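# Place four tins on the balance's two plates

## Task

Set all four tins onto the two pans of the balance so that they remain resting there on their own.

## Robot and tools

Robot: two arms, left_arm and right_arm, each with six revolute joints and a parallel-finger gripper. The wrist drives are weak and a little loose.

Frame: all hand positions, velocities and targets are in the scene frame, in metres. Its origin sits at table-top height, halfway between the two arms' nominal bases. +z points up, +x points out across the table, and left_arm is on the +y side. Arm names do not match image sides. Printed hand poses can be off by a few centimetres, more at long reach. A BASES line, if present, gives the calibrated base positions.

Row layout: every command row is one flat list of 14 numbers covering both arms, even if only one arm moves. The first 7 are left_arm: shoulder, elbow, waist, forearm roll, wrist pitch, wrist roll, opening. The next 7 are right_arm in the same order. Joint numbers are absolute target angles in radians, not offsets. Use this order only, even though ranges are often listed from base to gripper. Ranges: shoulder -2.304 to 2.304, elbow -4.224 to 0.061, waist -6.283 to 6.283, forearm roll -6.283 to 6.283, wrist pitch -2.164 to 2.164, wrist roll -6.283 to 6.283. A target more than 0.010 rad outside a range, and further out than the current angle, is refused. Targets past the true end are clipped, and the result may then say "joint sent to its limit". Opening is an absolute command from -1 (closed) to +1 (fully open, 0.084 m pad gap). A 0 is a real command, so to leave a gripper alone, resend its current command.

execute_actions: "actions" is a list of actions. Each action is a list of up to 15 rows. Each row runs for one 1/30 s step, and the last row is repeated to fill 15 steps. An empty list only returns state and images. "cameras" picks images: omitted, null or ["all"] gives all, [] gives none. Joint targets move at most 3.14 rad/s and stay within 0.692 rad of the measured angle per step. A step that would move a gripper more than 70 mm is scaled back, so far goals need several actions. To keep a joint still, resend its "Joint targets" value.

move: "target" is one 14-number row or a list of up to 15 rows, all absolute. Joints move together, so grippers follow curves. "speed" is in rad/s for the joint with the farthest to go, 0.01 to 3.14, default 0.5; give one value, or one per target. "blend" in rad rounds corners between listed targets. "opening_speed" (0.2 or more, in opening units per second) ramps the fingers. "blocking": false returns after about 0.5 s while the move continues, and a new move replaces it. Paths shorter than 0.5 s are slowed, and paths over 10 s stop short. Moves do not avoid obstacles or the other arm, and faster or deeper contact hits harder. The "move:" line reports done, off_target (at rest, a joint more than 0.01 rad off), moving, held or fault, plus limits=held if steps were withheld.

wait: "seconds" 0 to 10. The arms hold their last commands and any running move continues. stop: brakes a running move and needs some room to do so. zoom_image: "camera" plus "region" [x0, y0, x1, y1] in image pixels, at most 504x504, from that camera's latest image. clear_fault: "arm" is left_arm or right_arm. It clears a reported torque fault only. finished_scene: "scene" is the current scene number. Call it only when the tins rest on the plates without help.

Results: Joint positions and Joint velocities give per-arm blocks in row order, then the pad gap in m. Joint targets shows current drive goals, and Tool commands shows gripper commands. grip_measured uses the opening scale. end_effector_position is between closed pads, about 2 cm behind the fingertips. Fingers point along gripper +z and close along y. "within noise" means the arm is still. "joint command not followed" means the clearance check between arms altered that arm's step. Joint torques include arm weight, and positive means toward a larger angle. Wrist depth gives 7x7 cells of median distance in mm (195 to 3000), where "-" means no reading. Cameras: cam_head_left, cam_head_right, cam_high, cam_low (504x504), and cam_left_wrist, cam_right_wrist (672x504). Their calibration is approximate, and a fixed camera may have shifted up to 2.3 degrees and 9 mm.

Gripping: command an opening clearly below grip_measured to hold. The lower the command, the harder the squeeze, up to about 24 N per pad. Avoid fast closes.

Avoid: dropping tins, releasing them while moving, or letting anything leave the table. Avoid slamming the balance or shoving hard. Keep the arms from hitting each other, and do not grip the other gripper. Contact torque at a joint's load limit (waist 55.8, shoulder 55.8, elbow 46.5, forearm roll 17.1, wrist pitch 10.3, wrist roll 11.4 N m) causes a torque fault that stops the arm until clear_fault. Holding a motor at its torque limit for 1 s does the same. Long holds, stretched arms or pushing toward unreachable poses heat motors. At 80 °C the arm brakes for 30 to 60 s or more, sometimes after a MOTOR HOT line. Loose objects may get small random pushes. Simulation time runs while you write.

Each tool is called after "Emit:" as a command line: name --argument value for each argument, lists and objects as JSON in quotes; but a table of rows of numbers goes row by row, as --pt "numbers of a row", without its own name.

## Session

Emit:
execute_actions --actions '[]'

Scene clock: 0.00 s.
left_arm: end_effector_position=(+0.3302, +0.5027, +0.1394) grip_measured=+1.00 end_effector_quat_wxyz=(-0.443, +0.024, +0.842, -0.308) | right_arm: end_effector_position=(+0.7232, -0.5204, +0.2129) grip_measured=+1.00 end_effector_quat_wxyz=(-0.239, +0.732, -0.322, +0.551)
Joint names: [shoulder, elbow, waist, forearm roll, wrist pitch, wrist roll]
Joint positions: left_arm=[-0.825 -1.028 0.462 -0.086 -1.342 -2.525 0.084] | right_arm=[-0.64 -0.803 -0.08 3.066 -1.127 -2.306 0.084]
Joint velocities: within noise
Joint torques (N m): no reading
Motor temperatures (°C): left_arm=[33 35 34 35 39 38] | right_arm=[35 34 36 34 36 38]
Wrist depth (mm): cam_left_wrist=[- 325 312 319 2888 756 609 / - - 333 330 363 626 539 / - - 361 345 362 530 451 / - 1000 793 379 375 410 400 / 971 777 620 511 397 381 357 / 752 607 524 445 387 354 318 / 622 522 458 399 361 323 293] | cam_right_wrist=[1058 1093 1128 1161 1213 1259 1309 / 1068 1106 1154 1194 1225 1293 1327 / 1092 1138 1168 1210 1265 1308 1341 / 1118 1142 1188 1230 1283 1327 517 / 1127 1168 1216 1258 1293 537 469 / 1148 1197 1243 1279 1319 490 430 / 1168 1205 1262 1318 510 443 390]
Joint targets: left_arm=[-0.825 -1.028 0.462 -0.086 -1.342 -2.525] | right_arm=[-0.640 -0.803 -0.080 3.066 -1.127 -2.306]
Tool commands: left_gripper/opening=+1.0 right_gripper/opening=+1.0

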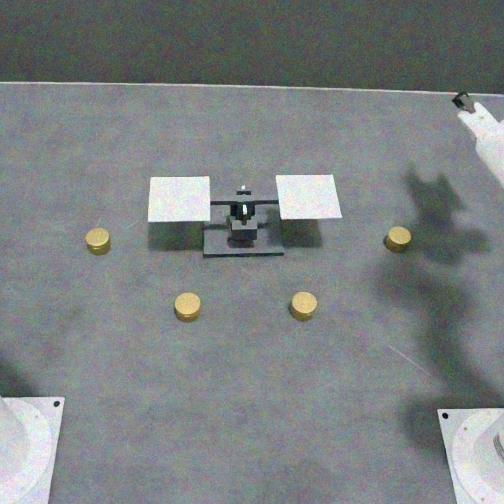

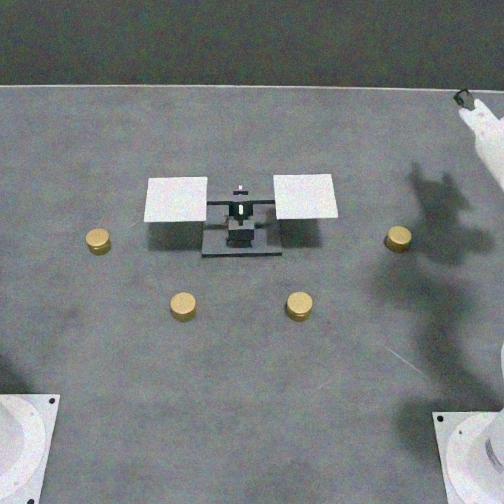

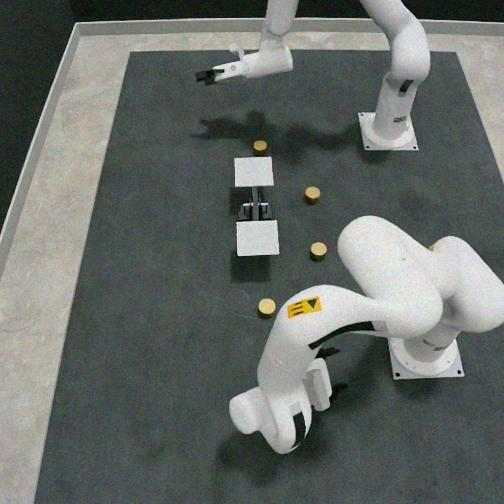

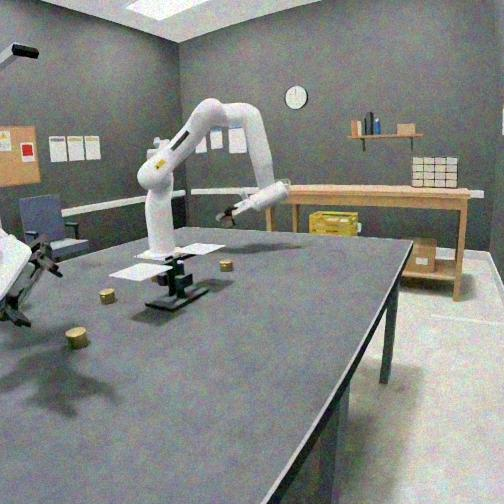

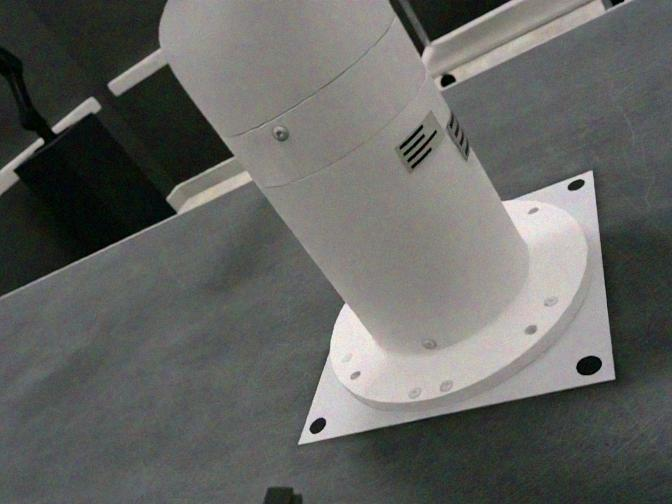

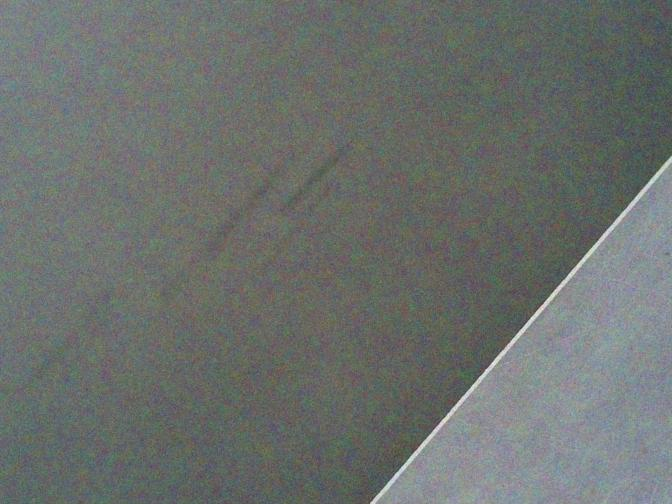

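Emit:
zoom_image --camera "cam_low" --region '[100, 220, 250, 330]'

Emit:
zoom_image --camera "cam_head_left" --region '[130, 160, 350, 330]'

Emit:
zoom_image --camera "cam_head_right" --region '[130, 160, 350, 330]'

Emit:
zoom_image --camera "cam_high" --region '[200, 120, 360, 330]'

Scaled by 3.360 from the camera's 504x504 image, which has a finer 720x720 frame.

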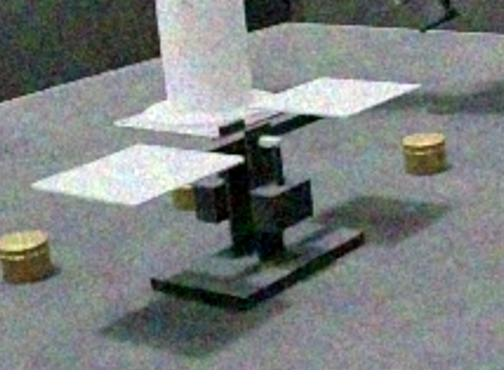

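Scaled by 2.291 from the camera's 504x504 image, which has a finer 720x720 frame.

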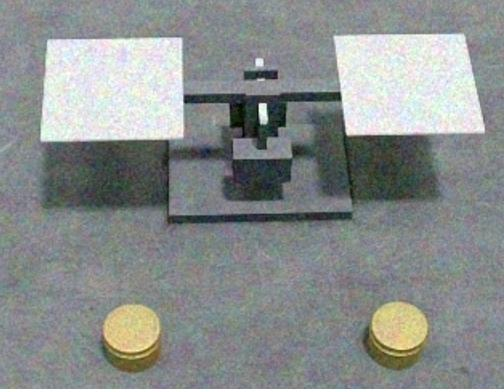

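Scaled by 2.291 from the camera's 504x504 image, which has a finer 720x720 frame.

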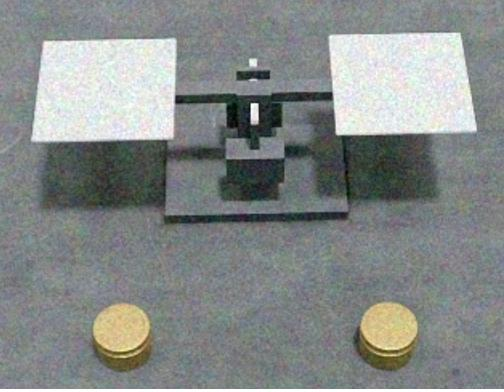

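Scaled by 2.400 from the camera's 504x504 image, which has a finer 720x720 frame.

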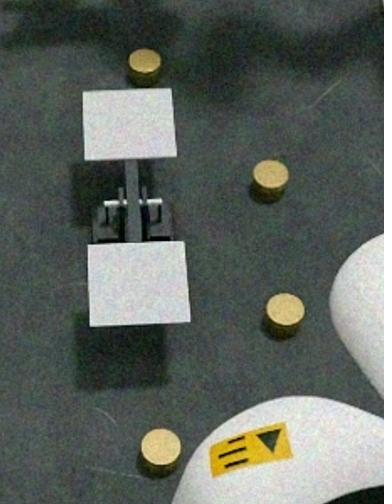

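Emit:
move --target '[-0.350,-0.892,-0.23,0,-0.542,-2.525,1,-0.398,-0.960,0.23,3.1416,0.562,-2.306,1]' --speed 0.8

Scene clock: 46.27 s.
left_arm: end_effector_position=(+0.5291, +0.2834, +0.1983) grip_measured=+1.00 end_effector_quat_wxyz=(+0.000, +0.399, +0.917, +0.000) | right_arm: end_effector_position=(+0.5309, -0.3680, +0.1985) grip_measured=+1.00 end_effector_quat_wxyz=(+0.000, +0.955, -0.296, +0.000)
Joint names: [shoulder, elbow, waist, forearm roll, wrist pitch, wrist roll]
Joint positions: left_arm=[-0.35 -0.892 -0.23 0 -0.542 -2.525 0.084] | right_arm=[-0.398 -0.96 0.23 3.142 0.562 -2.306 0.084]
Joint velocities: within noise
Joint torques (N m): left_arm=[51.27 -14.86 -9.43 3.22 1.57 0.41] | right_arm=[53.14 -37.28 6.2 3.02 1.71 -1.57]
Motor temperatures (°C): left_arm=[34 36 34 35 39 38] | right_arm=[35 34 36 34 36 38]
Wrist depth (mm): cam_left_wrist=[331 330 329 328 327 325 325 / 331 330 329 328 327 327 325 / 331 331 329 329 327 326 326 / 332 331 329 329 328 326 325 / 331 331 330 329 328 326 325 / 332 331 330 295 328 327 326 / 333 331 330 330 328 327 326] | cam_right_wrist=[331 331 332 331 332 333 334 / 330 330 330 331 332 332 332 / 329 329 330 331 331 332 331 / 329 329 329 330 330 331 331 / 328 329 329 330 329 330 330 / 328 328 327 329 294 328 330 / 326 327 326 328 295 328 329]
Joint targets: left_arm=[-0.350 -0.892 -0.230 0.000 -0.542 -2.525] | right_arm=[-0.398 -0.960 0.230 3.142 0.562 -2.306]
move: done
camera_calibration:
cam_left_wrist: T_world_to_cam=[[0.717744, 0.695929, -0.0229406, -0.53017], [0.696248, -0.717723, 0.0106218, -0.101808], [-0.00907298, -0.0235961, -0.99968, 0.34231], [0, 0, 0, 1]] pos_world=[0.454516, 0.303968, 0.331119]
cam_right_wrist: T_world_to_cam=[[-0.585212, -0.810586, 0.021822, 0.0434692], [-0.810879, 0.584963, -0.0171156, 0.720092], [0.00110862, -0.0277112, -0.999615, 0.320401], [0, 0, 0, 1]] pos_world=[0.608991, -0.377113, 0.331654]

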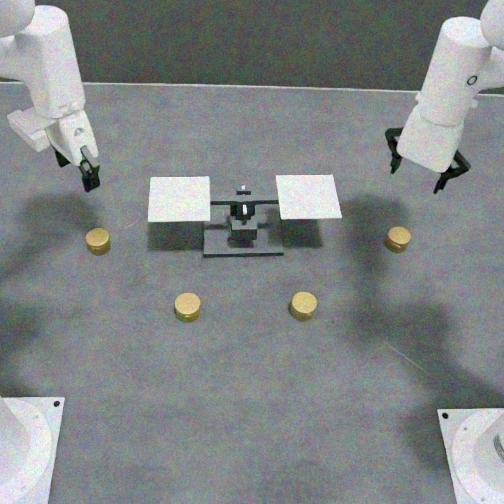

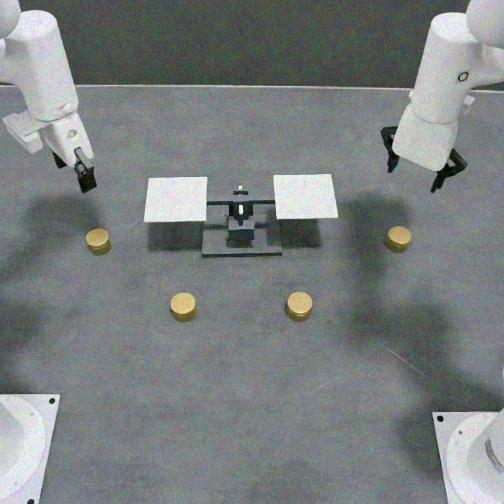

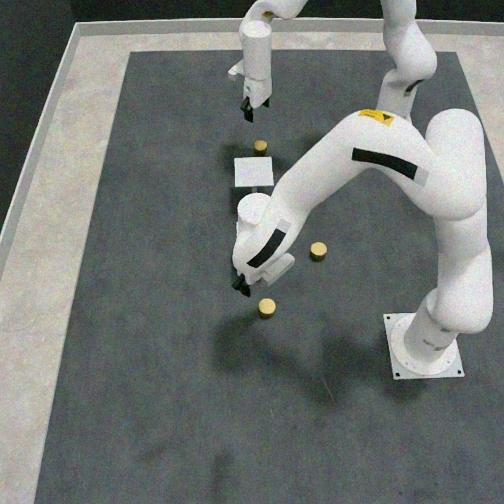

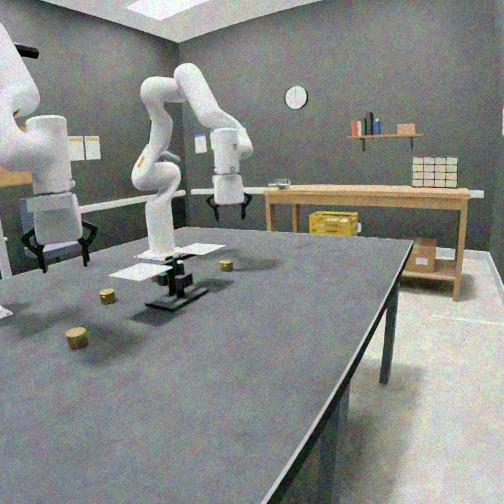

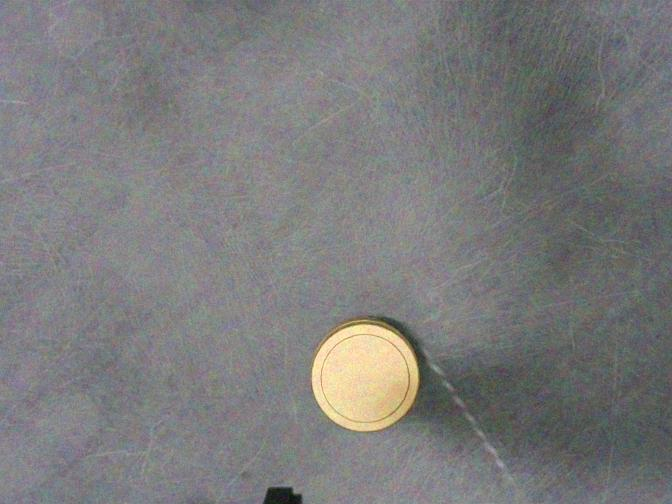

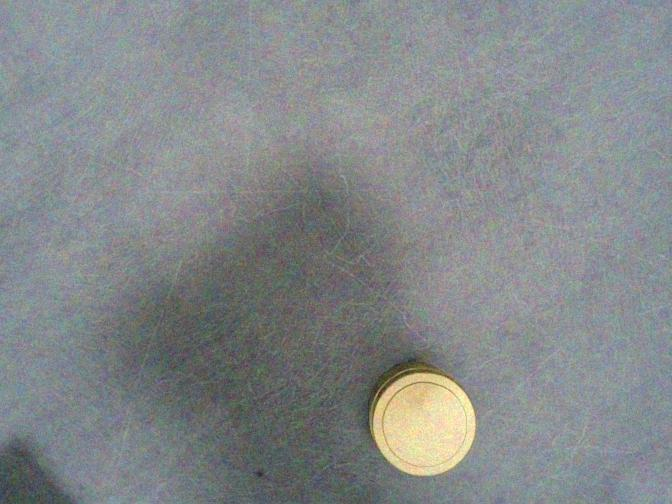

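Emit:
move --target '[-0.498,-0.801,-0.278,0,-0.303,-3.393,1,-0.560,-0.907,0.2315,3.1416,0.347,-2.915,1]' --speed 0.6

Scene clock: 61.90 s.
left_arm: end_effector_position=(+0.4993, +0.2672, +0.1003) grip_measured=+1.00 end_effector_quat_wxyz=(+0.000, +0.001, +1.000, +0.000) | right_arm: end_effector_position=(+0.5191, -0.3701, +0.1004) grip_measured=+1.00 end_effector_quat_wxyz=(+0.000, +1.000, +0.004, +0.000)
Joint names: [shoulder, elbow, waist, forearm roll, wrist pitch, wrist roll]
Joint positions: left_arm=[-0.498 -0.801 -0.278 0 -0.303 -3.393 0.084] | right_arm=[-0.56 -0.907 0.232 3.142 0.347 -2.915 0.084]
Joint velocities: within noise
Joint torques (N m): left_arm=[30.48 -10.49 -8.48 1.83 1.84 -0.95] | right_arm=[27.64 -17.27 6.89 0.07 -1.64 -1.55]
Motor temperatures (°C): left_arm=[34 36 34 35 39 38] | right_arm=[36 35 36 34 36 38]
Wrist depth (mm): cam_left_wrist=[232 232 232 231 230 230 229 / 232 232 231 231 230 230 229 / 232 232 231 231 231 230 229 / 232 232 231 231 230 230 229 / 232 232 231 231 230 230 229 / 232 232 231 231 229 230 229 / 232 232 231 231 196 230 229] | cam_right_wrist=[230 230 231 231 232 232 233 / 230 230 230 231 231 232 233 / 230 230 231 231 231 232 233 / 229 230 230 231 231 231 232 / 229 229 230 231 232 231 232 / 229 229 230 231 198 231 232 / 229 229 230 230 196 231 232]
Joint targets: left_arm=[-0.498 -0.801 -0.278 0.000 -0.303 -3.393] | right_arm=[-0.560 -0.907 0.232 3.142 0.347 -2.915]
move: done
camera_calibration:
cam_left_wrist: T_world_to_cam=[[-0.0190043, 0.999558, -0.0228698, -0.213065], [0.999757, 0.019254, 0.010748, -0.440126], [0.0111836, -0.02266, -0.999681, 0.233336], [0, 0, 0, 1]] pos_world=[0.43336, 0.226733, 0.233119]
cam_right_wrist: T_world_to_cam=[[-0.0148783, -0.999649, 0.0219315, -0.328969], [-0.99975, 0.0145062, -0.0170296, 0.596946], [0.0167055, -0.0221794, -0.999614, 0.216256], [0, 0, 0, 1]] pos_world=[0.58829, -0.332716, 0.233553]

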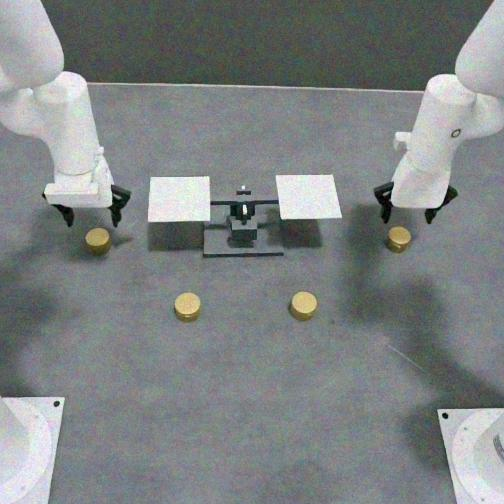

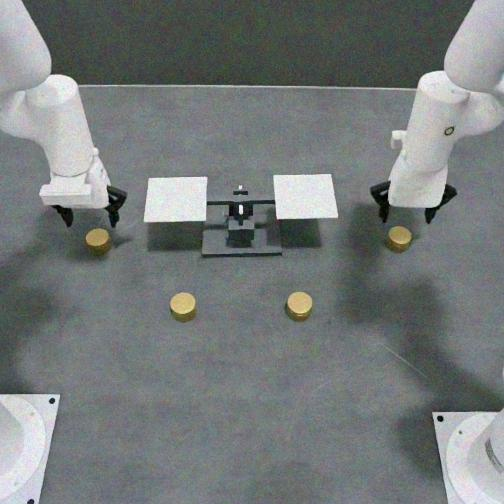

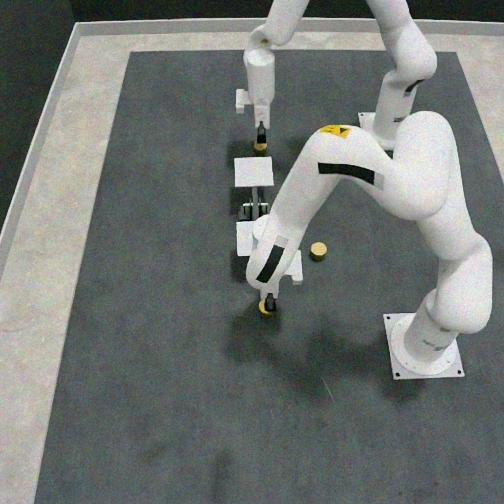

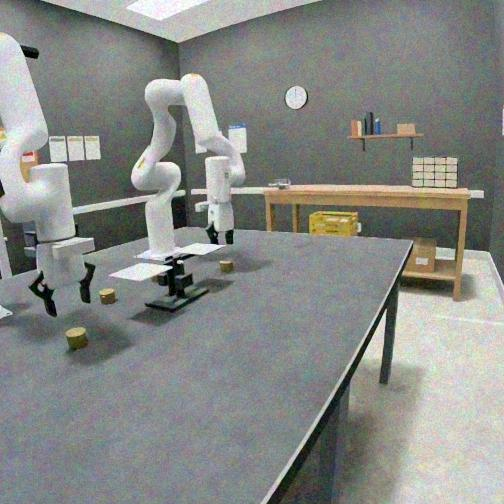

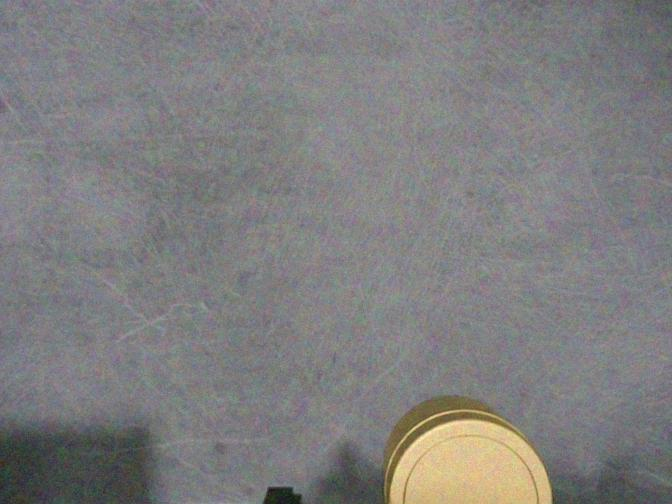

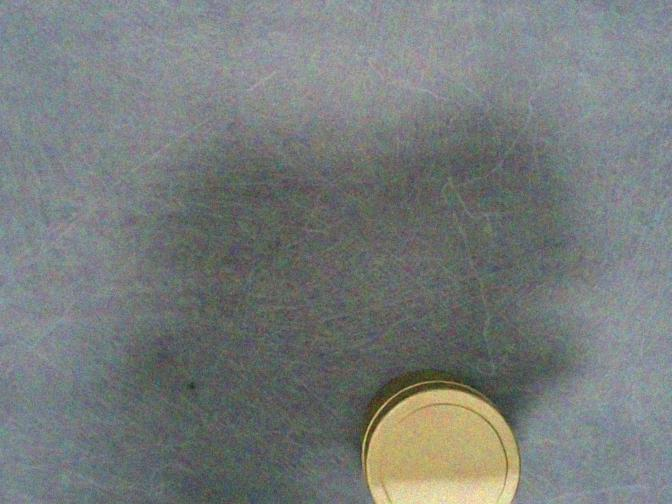

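Emit:
move --target '[-0.664,-0.824,-0.282,0,-0.1604,-3.393,1,-0.714,-0.9294,0.2315,3.1416,0.2154,-2.915,1]' --speed 0.3 --cameras '[]'

Emit:
move --target '[-0.664,-0.824,-0.282,0,-0.1604,-3.393,-0.5,-0.714,-0.9294,0.2315,3.1416,0.2154,-2.915,-0.5]' --opening_speed 0.8

Scene clock: 65.57 s.
left_arm: end_effector_position=(+0.4985, +0.2655, +0.0300) grip_measured=+1.00 end_effector_quat_wxyz=(+0.000, +0.003, +1.000, +0.000) | right_arm: end_effector_position=(+0.5190, -0.3701, +0.0302) grip_measured=+1.00 end_effector_quat_wxyz=(+0.000, +1.000, +0.004, +0.000)
Joint names: [shoulder, elbow, waist, forearm roll, wrist pitch, wrist roll]
Joint positions: left_arm=[-0.664 -0.824 -0.282 0 -0.16 -3.393 0.084] | right_arm=[-0.714 -0.929 0.232 3.142 0.215 -2.915 0.084]
Joint velocities: within noise
Joint torques (N m): left_arm=[34.4 -21.16 -8.62 1.34 1.79 -0.83] | right_arm=[31.92 -29.06 7.53 -1.31 -1.69 -1.41]
Motor temperatures (°C): left_arm=[34 36 34 35 39 38] | right_arm=[36 35 36 34 36 38]
Wrist depth (mm): cam_left_wrist=[- - - - - - - / - - - - - - - / - - - - - - - / - - - - - - - / - - - - - - - / - - - - - - - / - - - - - - -] | cam_right_wrist=[- - - - - - - / - - - - - - - / - - - - - - - / - - - - - - - / - - - - - - - / - - - - - - - / - - - - - - -]
Joint targets: left_arm=[-0.664 -0.824 -0.282 0.000 -0.160 -3.393] | right_arm=[-0.714 -0.929 0.232 3.142 0.215 -2.915]
move: done
No camera images: "cameras" was empty.

Scene clock: 67.67 s.
left_arm: end_effector_position=(+0.4985, +0.2655, +0.0300) grip_measured=+0.11 end_effector_quat_wxyz=(+0.000, +0.003, +1.000, +0.000) | right_arm: end_effector_position=(+0.5190, -0.3701, +0.0302) grip_measured=+0.11 end_effector_quat_wxyz=(+0.000, +1.000, +0.004, +0.000)
Joint names: [shoulder, elbow, waist, forearm roll, wrist pitch, wrist roll]
Joint positions: left_arm=[-0.664 -0.824 -0.282 0 -0.16 -3.393 0.049] | right_arm=[-0.714 -0.929 0.232 3.142 0.215 -2.915 0.049]
Joint velocities: within noise
Joint torques (N m): left_arm=[33.27 -17.1 -5.94 0.17 1.5 -0.95] | right_arm=[31.38 -22.63 6.31 -1.72 -1.49 -1.34]
Motor temperatures (°C): left_arm=[34 36 34 35 39 38] | right_arm=[36 35 36 34 36 38]
Wrist depth (mm): cam_left_wrist=[- - - - - - - / - - - - - - - / - - - - - - - / - - - - - - - / - - - - - - - / - - - - - - - / - - - - - - -] | cam_right_wrist=[- - - - - - - / - - - - - - - / - - - - - - - / - - - - - - - / - - - - - - - / - - - - - - - / - - - - - - -]
Joint targets: left_arm=[-0.664 -0.824 -0.282 0.000 -0.160 -3.393] | right_arm=[-0.714 -0.929 0.232 3.142 0.215 -2.915]
move: done
camera_calibration:
cam_left_wrist: T_world_to_cam=[[-0.0151146, 0.999625, -0.0228201, -0.214994], [0.999829, 0.0153531, 0.0103136, -0.437498], [0.0106601, -0.0226603, -0.999686, 0.163263], [0, 0, 0, 1]] pos_world=[0.432433, 0.22533, 0.162818]
cam_right_wrist: T_world_to_cam=[[-0.0147794, -0.99965, 0.0219314, -0.327489], [-0.99975, 0.0144051, -0.0171285, 0.595633], [0.0168066, -0.0221791, -0.999613, 0.146025], [0, 0, 0, 1]] pos_world=[0.588189, -0.332716, 0.163353]

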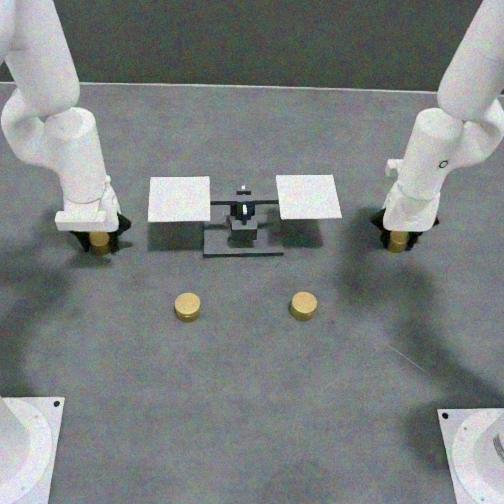

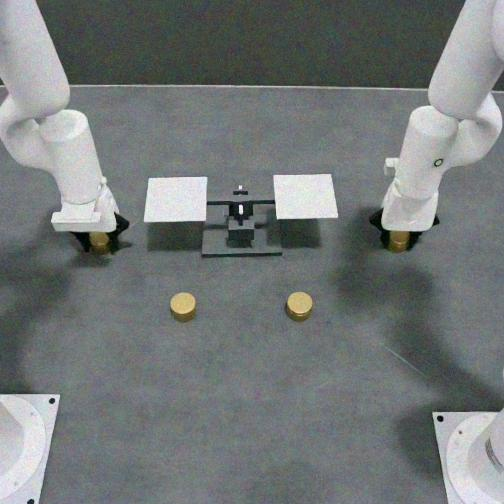

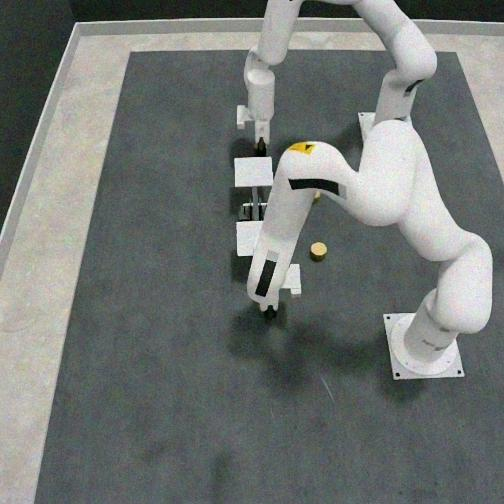

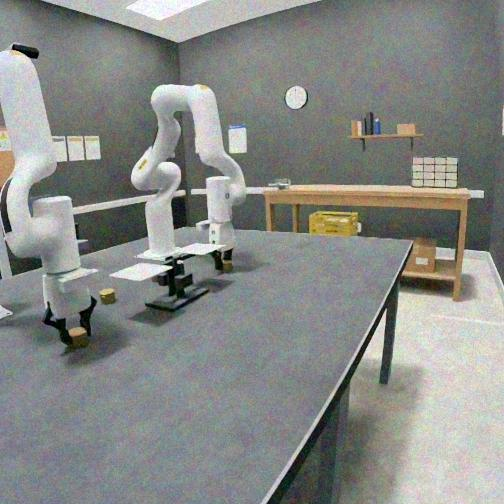

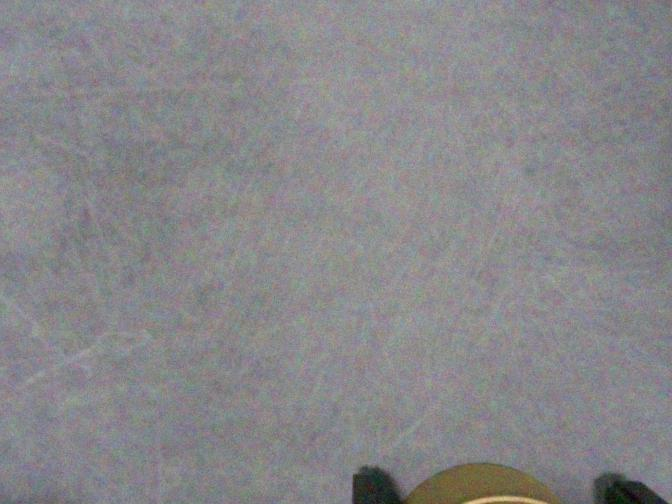

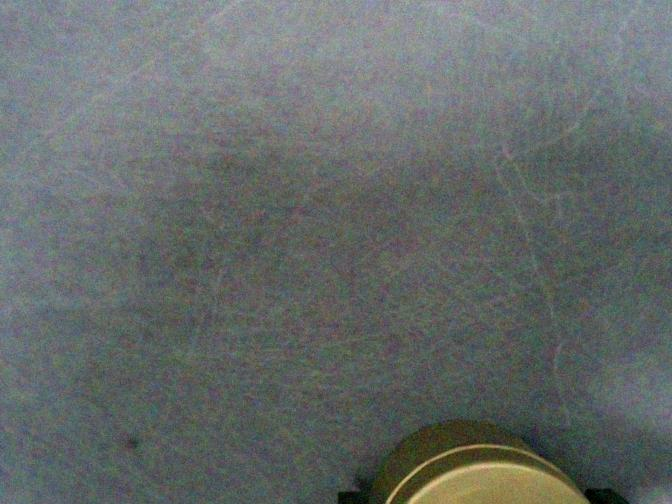

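Emit:
move --pt "-0.35 -0.95 -0.282 0 -0.60 -3.393 -0.5 -0.398 -1.02 0.2315 3.1416 0.622 -2.915 -0.5" --pt "-0.4032 -1.2778 -0.535 0 -0.8746 -3.651 -0.5 -0.3167 -1.1631 0.6186 3.1416 0.8464 -2.528 -0.5" --speed 0.5 --blend 0.1

Scene clock: 76.07 s.
left_arm: end_effector_position=(+0.5601, +0.1004, +0.3201) grip_measured=+0.11 end_effector_quat_wxyz=(+0.000, +0.000, +1.000, +0.000) | right_arm: end_effector_position=(+0.4782, -0.1704, +0.3201) grip_measured=+0.11 end_effector_quat_wxyz=(+0.000, +1.000, +0.004, +0.000)
Joint names: [shoulder, elbow, waist, forearm roll, wrist pitch, wrist roll]
Joint positions: left_arm=[-0.403 -1.278 -0.535 0 -0.875 -3.651 0.049] | right_arm=[-0.317 -1.163 0.618 3.142 0.846 -2.528 0.049]
Joint velocities: within noise
Joint torques (N m): left_arm=[35.12 -30.83 -5.13 -0.04 -1.47 -0.88] | right_arm=[51.04 -41.97 8.28 -1.54 1.64 1.61]
Motor temperatures (°C): left_arm=[34 36 34 35 39 38] | right_arm=[36 35 36 34 36 38]
Wrist depth (mm): cam_left_wrist=[453 451 450 447 448 446 445 / 452 453 450 450 447 447 446 / 453 452 450 449 447 447 445 / 455 372 440 323 322 446 446 / 334 328 327 324 322 448 447 / 454 453 453 324 323 448 447 / 456 455 452 451 323 448 447] | cam_right_wrist=[451 451 455 454 455 455 457 / 452 453 452 452 453 453 456 / 451 450 450 325 326 452 454 / 449 348 327 325 324 452 453 / 435 343 326 324 324 450 449 / 446 447 448 323 449 451 450 / 446 448 - - - 449 450]
Joint targets: left_arm=[-0.403 -1.278 -0.535 0.000 -0.875 -3.651] | right_arm=[-0.317 -1.163 0.619 3.142 0.846 -2.528]
move: done
camera_calibration:
cam_left_wrist: T_world_to_cam=[[-0.0201037, 0.999536, -0.0228816, -0.0395054], [0.999735, 0.0203534, 0.0107295, -0.500215], [0.0111903, -0.0226599, -0.999681, 0.448599], [0, 0, 0, 1]] pos_world=[0.494268, 0.0598333, 0.452919]
cam_right_wrist: T_world_to_cam=[[-0.0147772, -0.99965, 0.0219329, -0.134822], [-0.999751, 0.0144051, -0.0170285, 0.556887], [0.0167066, -0.0221791, -0.999614, 0.440983], [0, 0, 0, 1]] pos_world=[0.547389, -0.133016, 0.453253]

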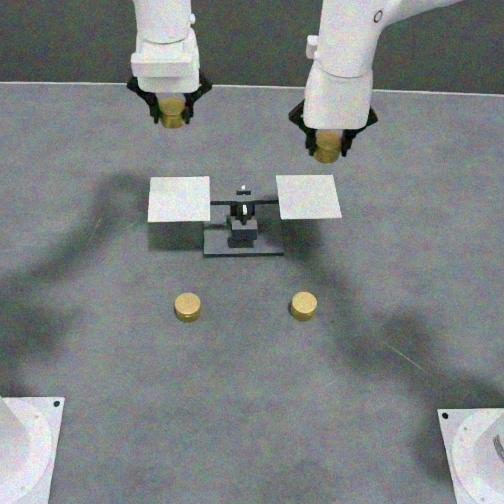

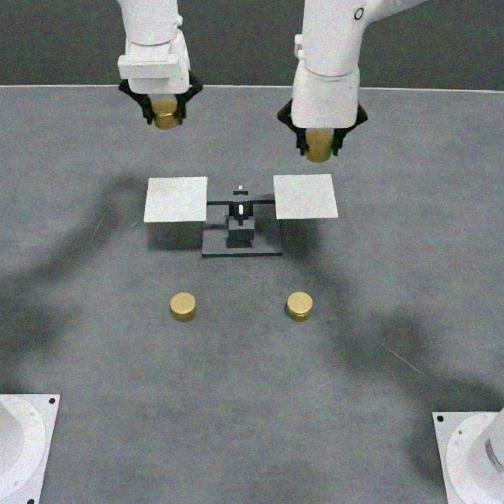

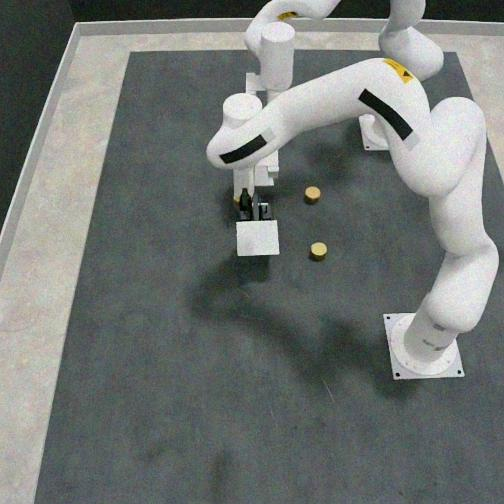

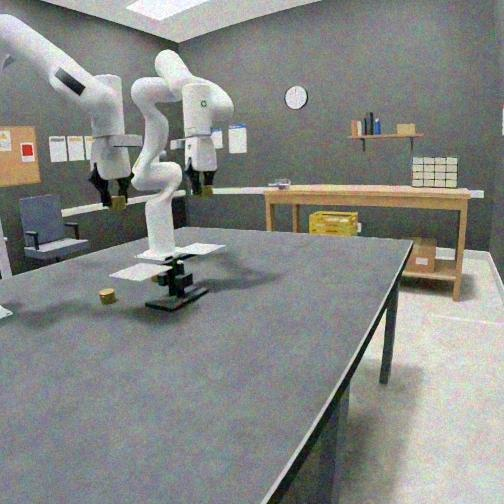

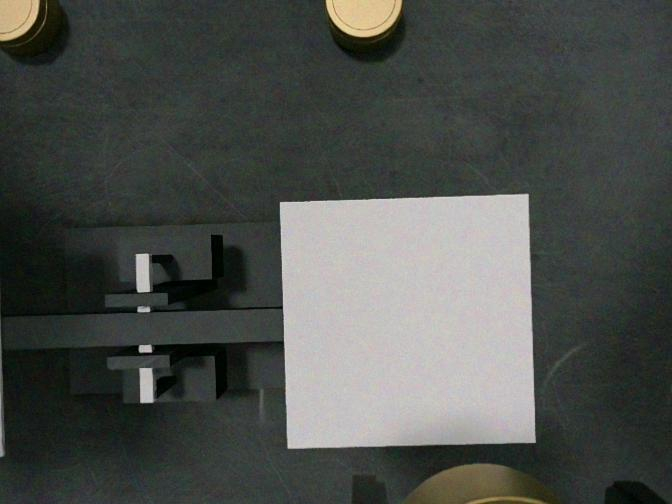

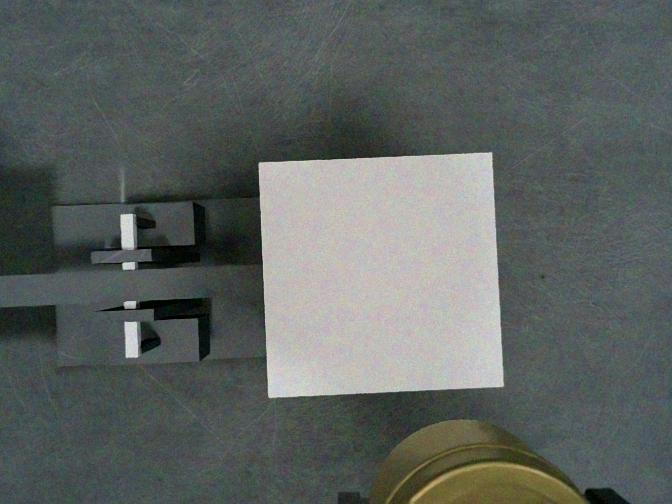

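Emit:
move --pt "-0.5434 -1.1806 -0.5513 0 -0.6372 -3.667 -0.5 -0.6185 -1.2979 0.5487 3.1416 0.6794 -2.598 -0.5" --pt "-0.5915 -1.1688 -0.5513 0 -0.5773 -3.667 -0.5 -0.6635 -1.2859 0.5487 3.1416 0.6224 -2.598 -0.5" --speed 0.3

Emit:
zoom_image --camera "cam_low" --region '[80, 180, 250, 330]'

Scene clock: 93.00 s.
left_arm: end_effector_position=(+0.5551, +0.0924, +0.1682) grip_measured=+0.11 end_effector_quat_wxyz=(+0.000, +0.000, +1.000, +0.000) | right_arm: end_effector_position=(+0.5591, -0.1647, +0.1682) grip_measured=+0.11 end_effector_quat_wxyz=(+0.000, +1.000, +0.005, +0.000)
Joint names: [shoulder, elbow, waist, forearm roll, wrist pitch, wrist roll]
Joint positions: left_arm=[-0.591 -1.169 -0.551 0 -0.577 -3.667 0.049] | right_arm=[-0.663 -1.286 0.549 3.142 0.622 -2.598 0.049]
Joint velocities: within noise
Joint torques (N m): left_arm=[38.78 -14.67 -5.86 -2.12 1.52 -0.95] | right_arm=[36.65 -23.02 -10.25 2.08 -1.67 -1.54]
Motor temperatures (°C): left_arm=[34 36 34 35 39 38] | right_arm=[36 35 36 34 36 38]
Wrist depth (mm): cam_left_wrist=[300 300 299 298 298 297 297 / 300 300 299 299 298 297 297 / 300 299 299 299 298 297 297 / 288 287 - - - - - / 219 235 - - - - - / - - - - - - - / - 219 - - - - -] | cam_right_wrist=[297 297 299 299 300 301 301 / 297 298 298 299 300 300 301 / 296 297 298 299 300 300 301 / 296 297 298 298 299 300 301 / 296 296 298 299 299 300 301 / 217 243 - - - - 301 / 216 241 - - - - 300]
Joint targets: left_arm=[-0.592 -1.169 -0.551 0.000 -0.577 -3.667] | right_arm=[-0.663 -1.286 0.549 3.142 0.622 -2.598]
move: done
camera_calibration:
cam_left_wrist: T_world_to_cam=[[-0.0198039, 0.999542, -0.0228784, -0.0352351], [0.999741, 0.0200536, 0.0107346, -0.49331], [0.0111885, -0.0226599, -0.999681, 0.296624], [0, 0, 0, 1]] pos_world=[0.489166, 0.0518331, 0.301019]
cam_right_wrist: T_world_to_cam=[[-0.0145795, -0.999653, 0.0219343, -0.124722], [-0.999752, 0.0142051, -0.0171263, 0.635102], [0.0168088, -0.0221785, -0.999613, 0.287852], [0, 0, 0, 1]] pos_world=[0.628288, -0.127316, 0.301353]

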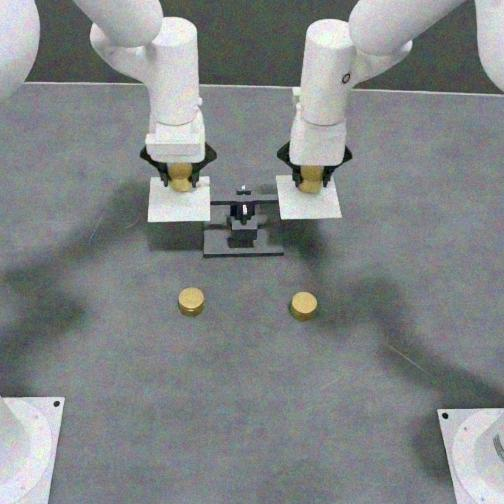

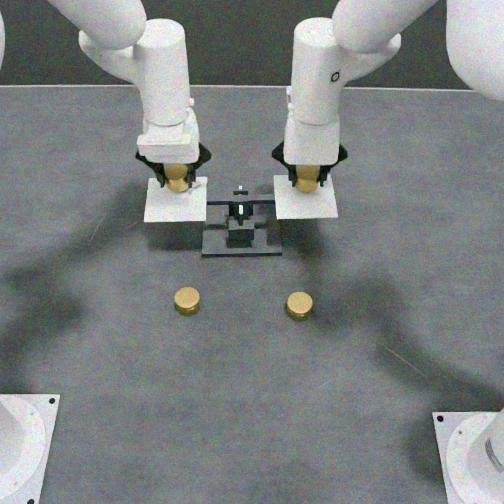

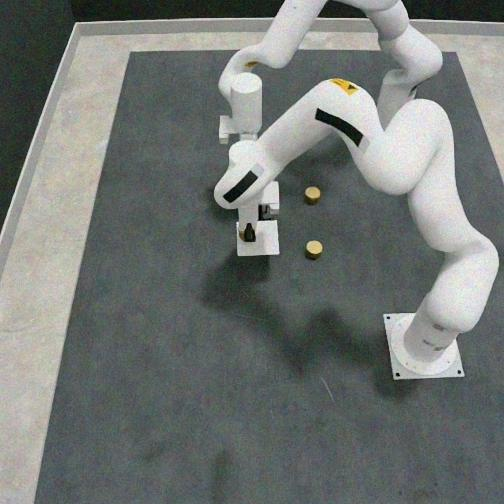

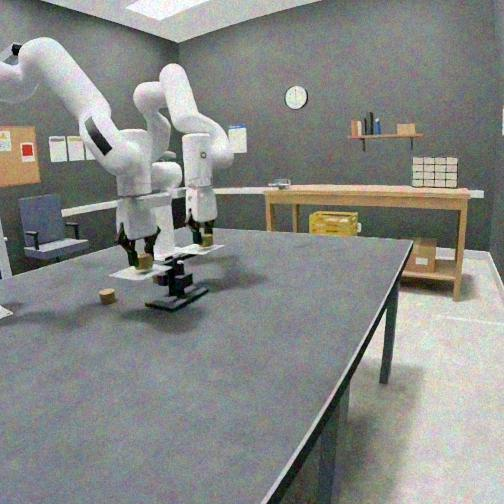

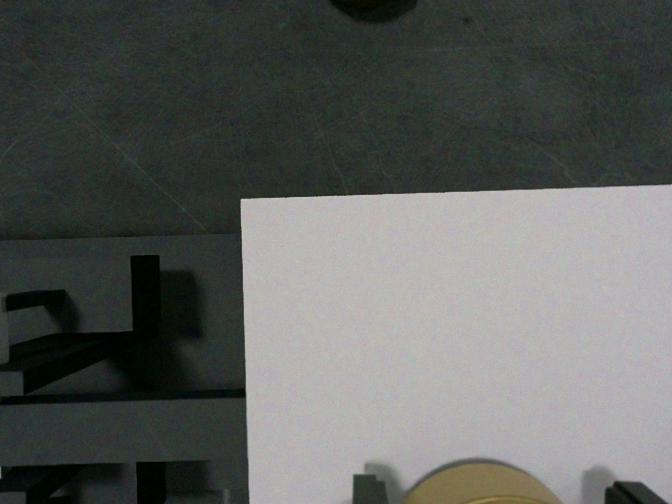

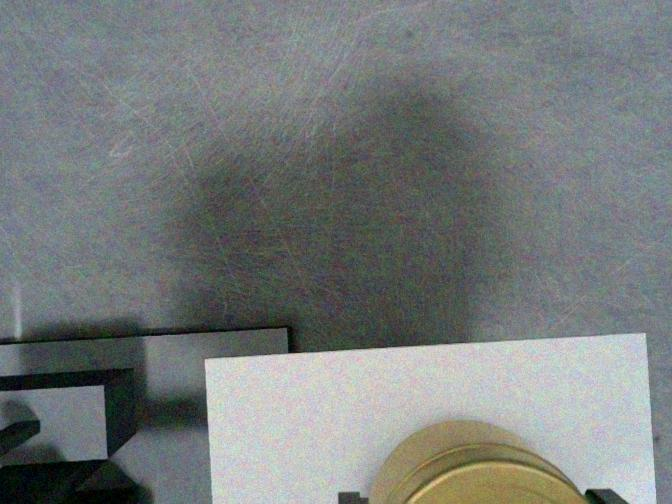

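Scaled by 2.965 from the camera's 504x504 image, which has a finer 720x720 frame.

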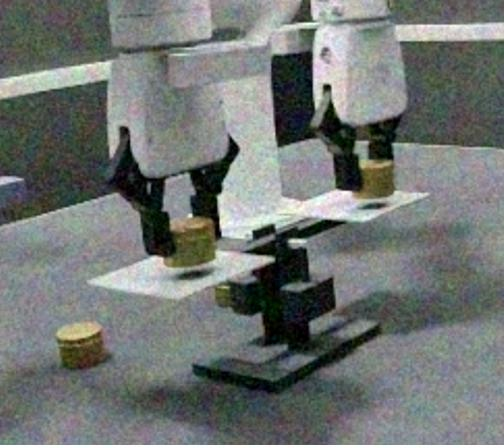

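Emit:
move --target '[-0.6056,-1.1664,-0.5513,0,-0.5608,-3.667,-0.5,-0.6769,-1.2839,0.5487,3.1416,0.607,-2.598,-0.5]' --speed 0.03 --cameras '["cam_low","cam_left_wrist","cam_right_wrist"]'

Emit:
zoom_image --camera "cam_low" --region '[80, 180, 250, 330]'

Scene clock: 95.73 s.
left_arm: end_effector_position=(+0.5551, +0.0924, +0.1593) grip_measured=+0.11 end_effector_quat_wxyz=(+0.000, +0.000, +1.000, +0.000) | right_arm: end_effector_position=(+0.5592, -0.1646, +0.1593) grip_measured=+0.11 end_effector_quat_wxyz=(+0.000, +1.000, +0.005, +0.000)
Joint names: [shoulder, elbow, waist, forearm roll, wrist pitch, wrist roll]
Joint positions: left_arm=[-0.605 -1.166 -0.551 0 -0.561 -3.667 0.049] | right_arm=[-0.677 -1.284 0.549 3.142 0.607 -2.598 0.049]
Joint velocities: within noise
Joint torques (N m): left_arm=[36.7 -14.18 -7.93 -2.31 1.71 -0.86] | right_arm=[36.89 -23.05 -8.51 2.69 -1.82 -1.44]
Motor temperatures (°C): left_arm=[34 36 34 35 39 38] | right_arm=[36 35 36 34 36 38]
Wrist depth (mm): cam_left_wrist=[291 291 291 290 289 288 289 / 291 291 290 290 289 288 287 / 291 290 290 290 289 288 288 / 279 237 - - - - - / 210 218 - - - - - / - - - - - - - / - - - - - - -] | cam_right_wrist=[288 289 290 290 291 292 293 / 288 288 289 290 291 292 292 / 288 289 289 290 290 292 292 / 287 288 290 290 291 291 292 / 286 288 289 289 290 291 291 / 210 - - - - - 292 / 208 275 - - - - -]
Joint targets: left_arm=[-0.606 -1.166 -0.551 0.000 -0.561 -3.667] | right_arm=[-0.677 -1.284 0.549 3.142 0.607 -2.598]
move: done
camera_calibration:
cam_left_wrist: T_world_to_cam=[[-0.0198039, 0.999542, -0.0228784, -0.0354388], [0.999741, 0.0200536, 0.0107346, -0.493215], [0.0111885, -0.0226599, -0.999681, 0.287727], [0, 0, 0, 1]] pos_world=[0.489166, 0.0518331, 0.292119]
cam_right_wrist: T_world_to_cam=[[-0.0145773, -0.999653, 0.0219358, -0.124427], [-0.999754, 0.0142051, -0.0170264, 0.635021], [0.0167088, -0.0221786, -0.999614, 0.27902], [0, 0, 0, 1]] pos_world=[0.628388, -0.127216, 0.292453]
Images, in order (width x height): cam_low 504x504, cam_left_wrist 672x504, cam_right_wrist 672x504.

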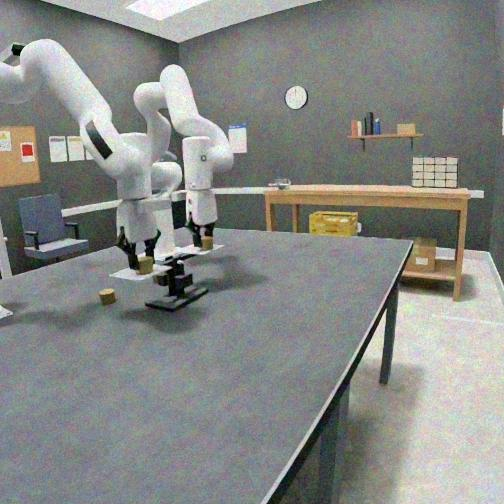

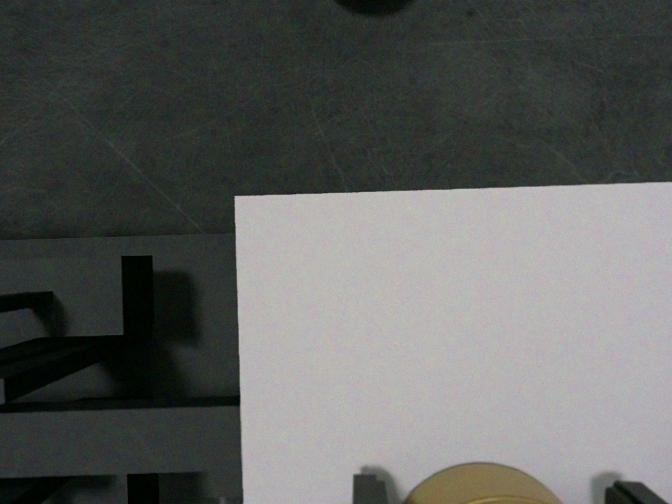

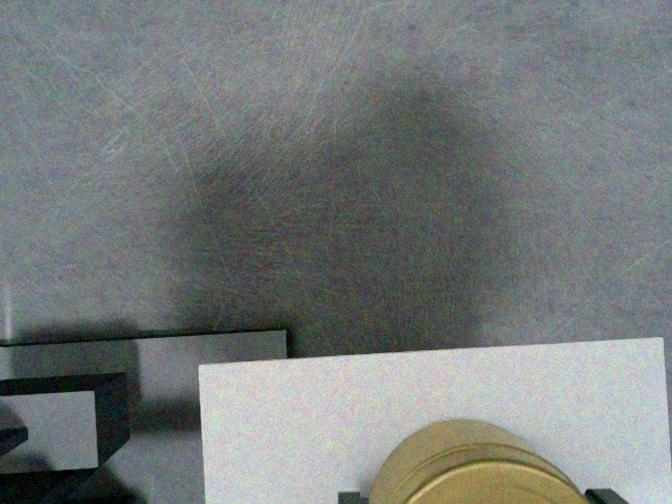

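Scaled by 2.965 from the camera's 504x504 image, which has a finer 720x720 frame.

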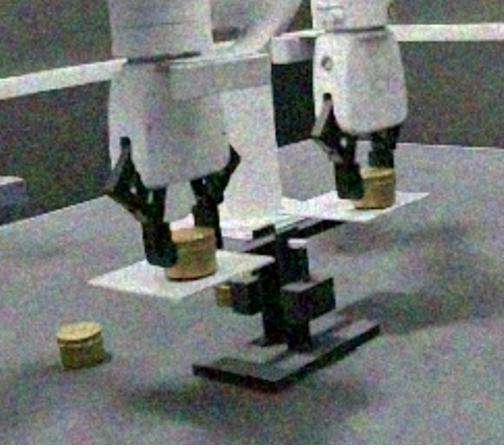

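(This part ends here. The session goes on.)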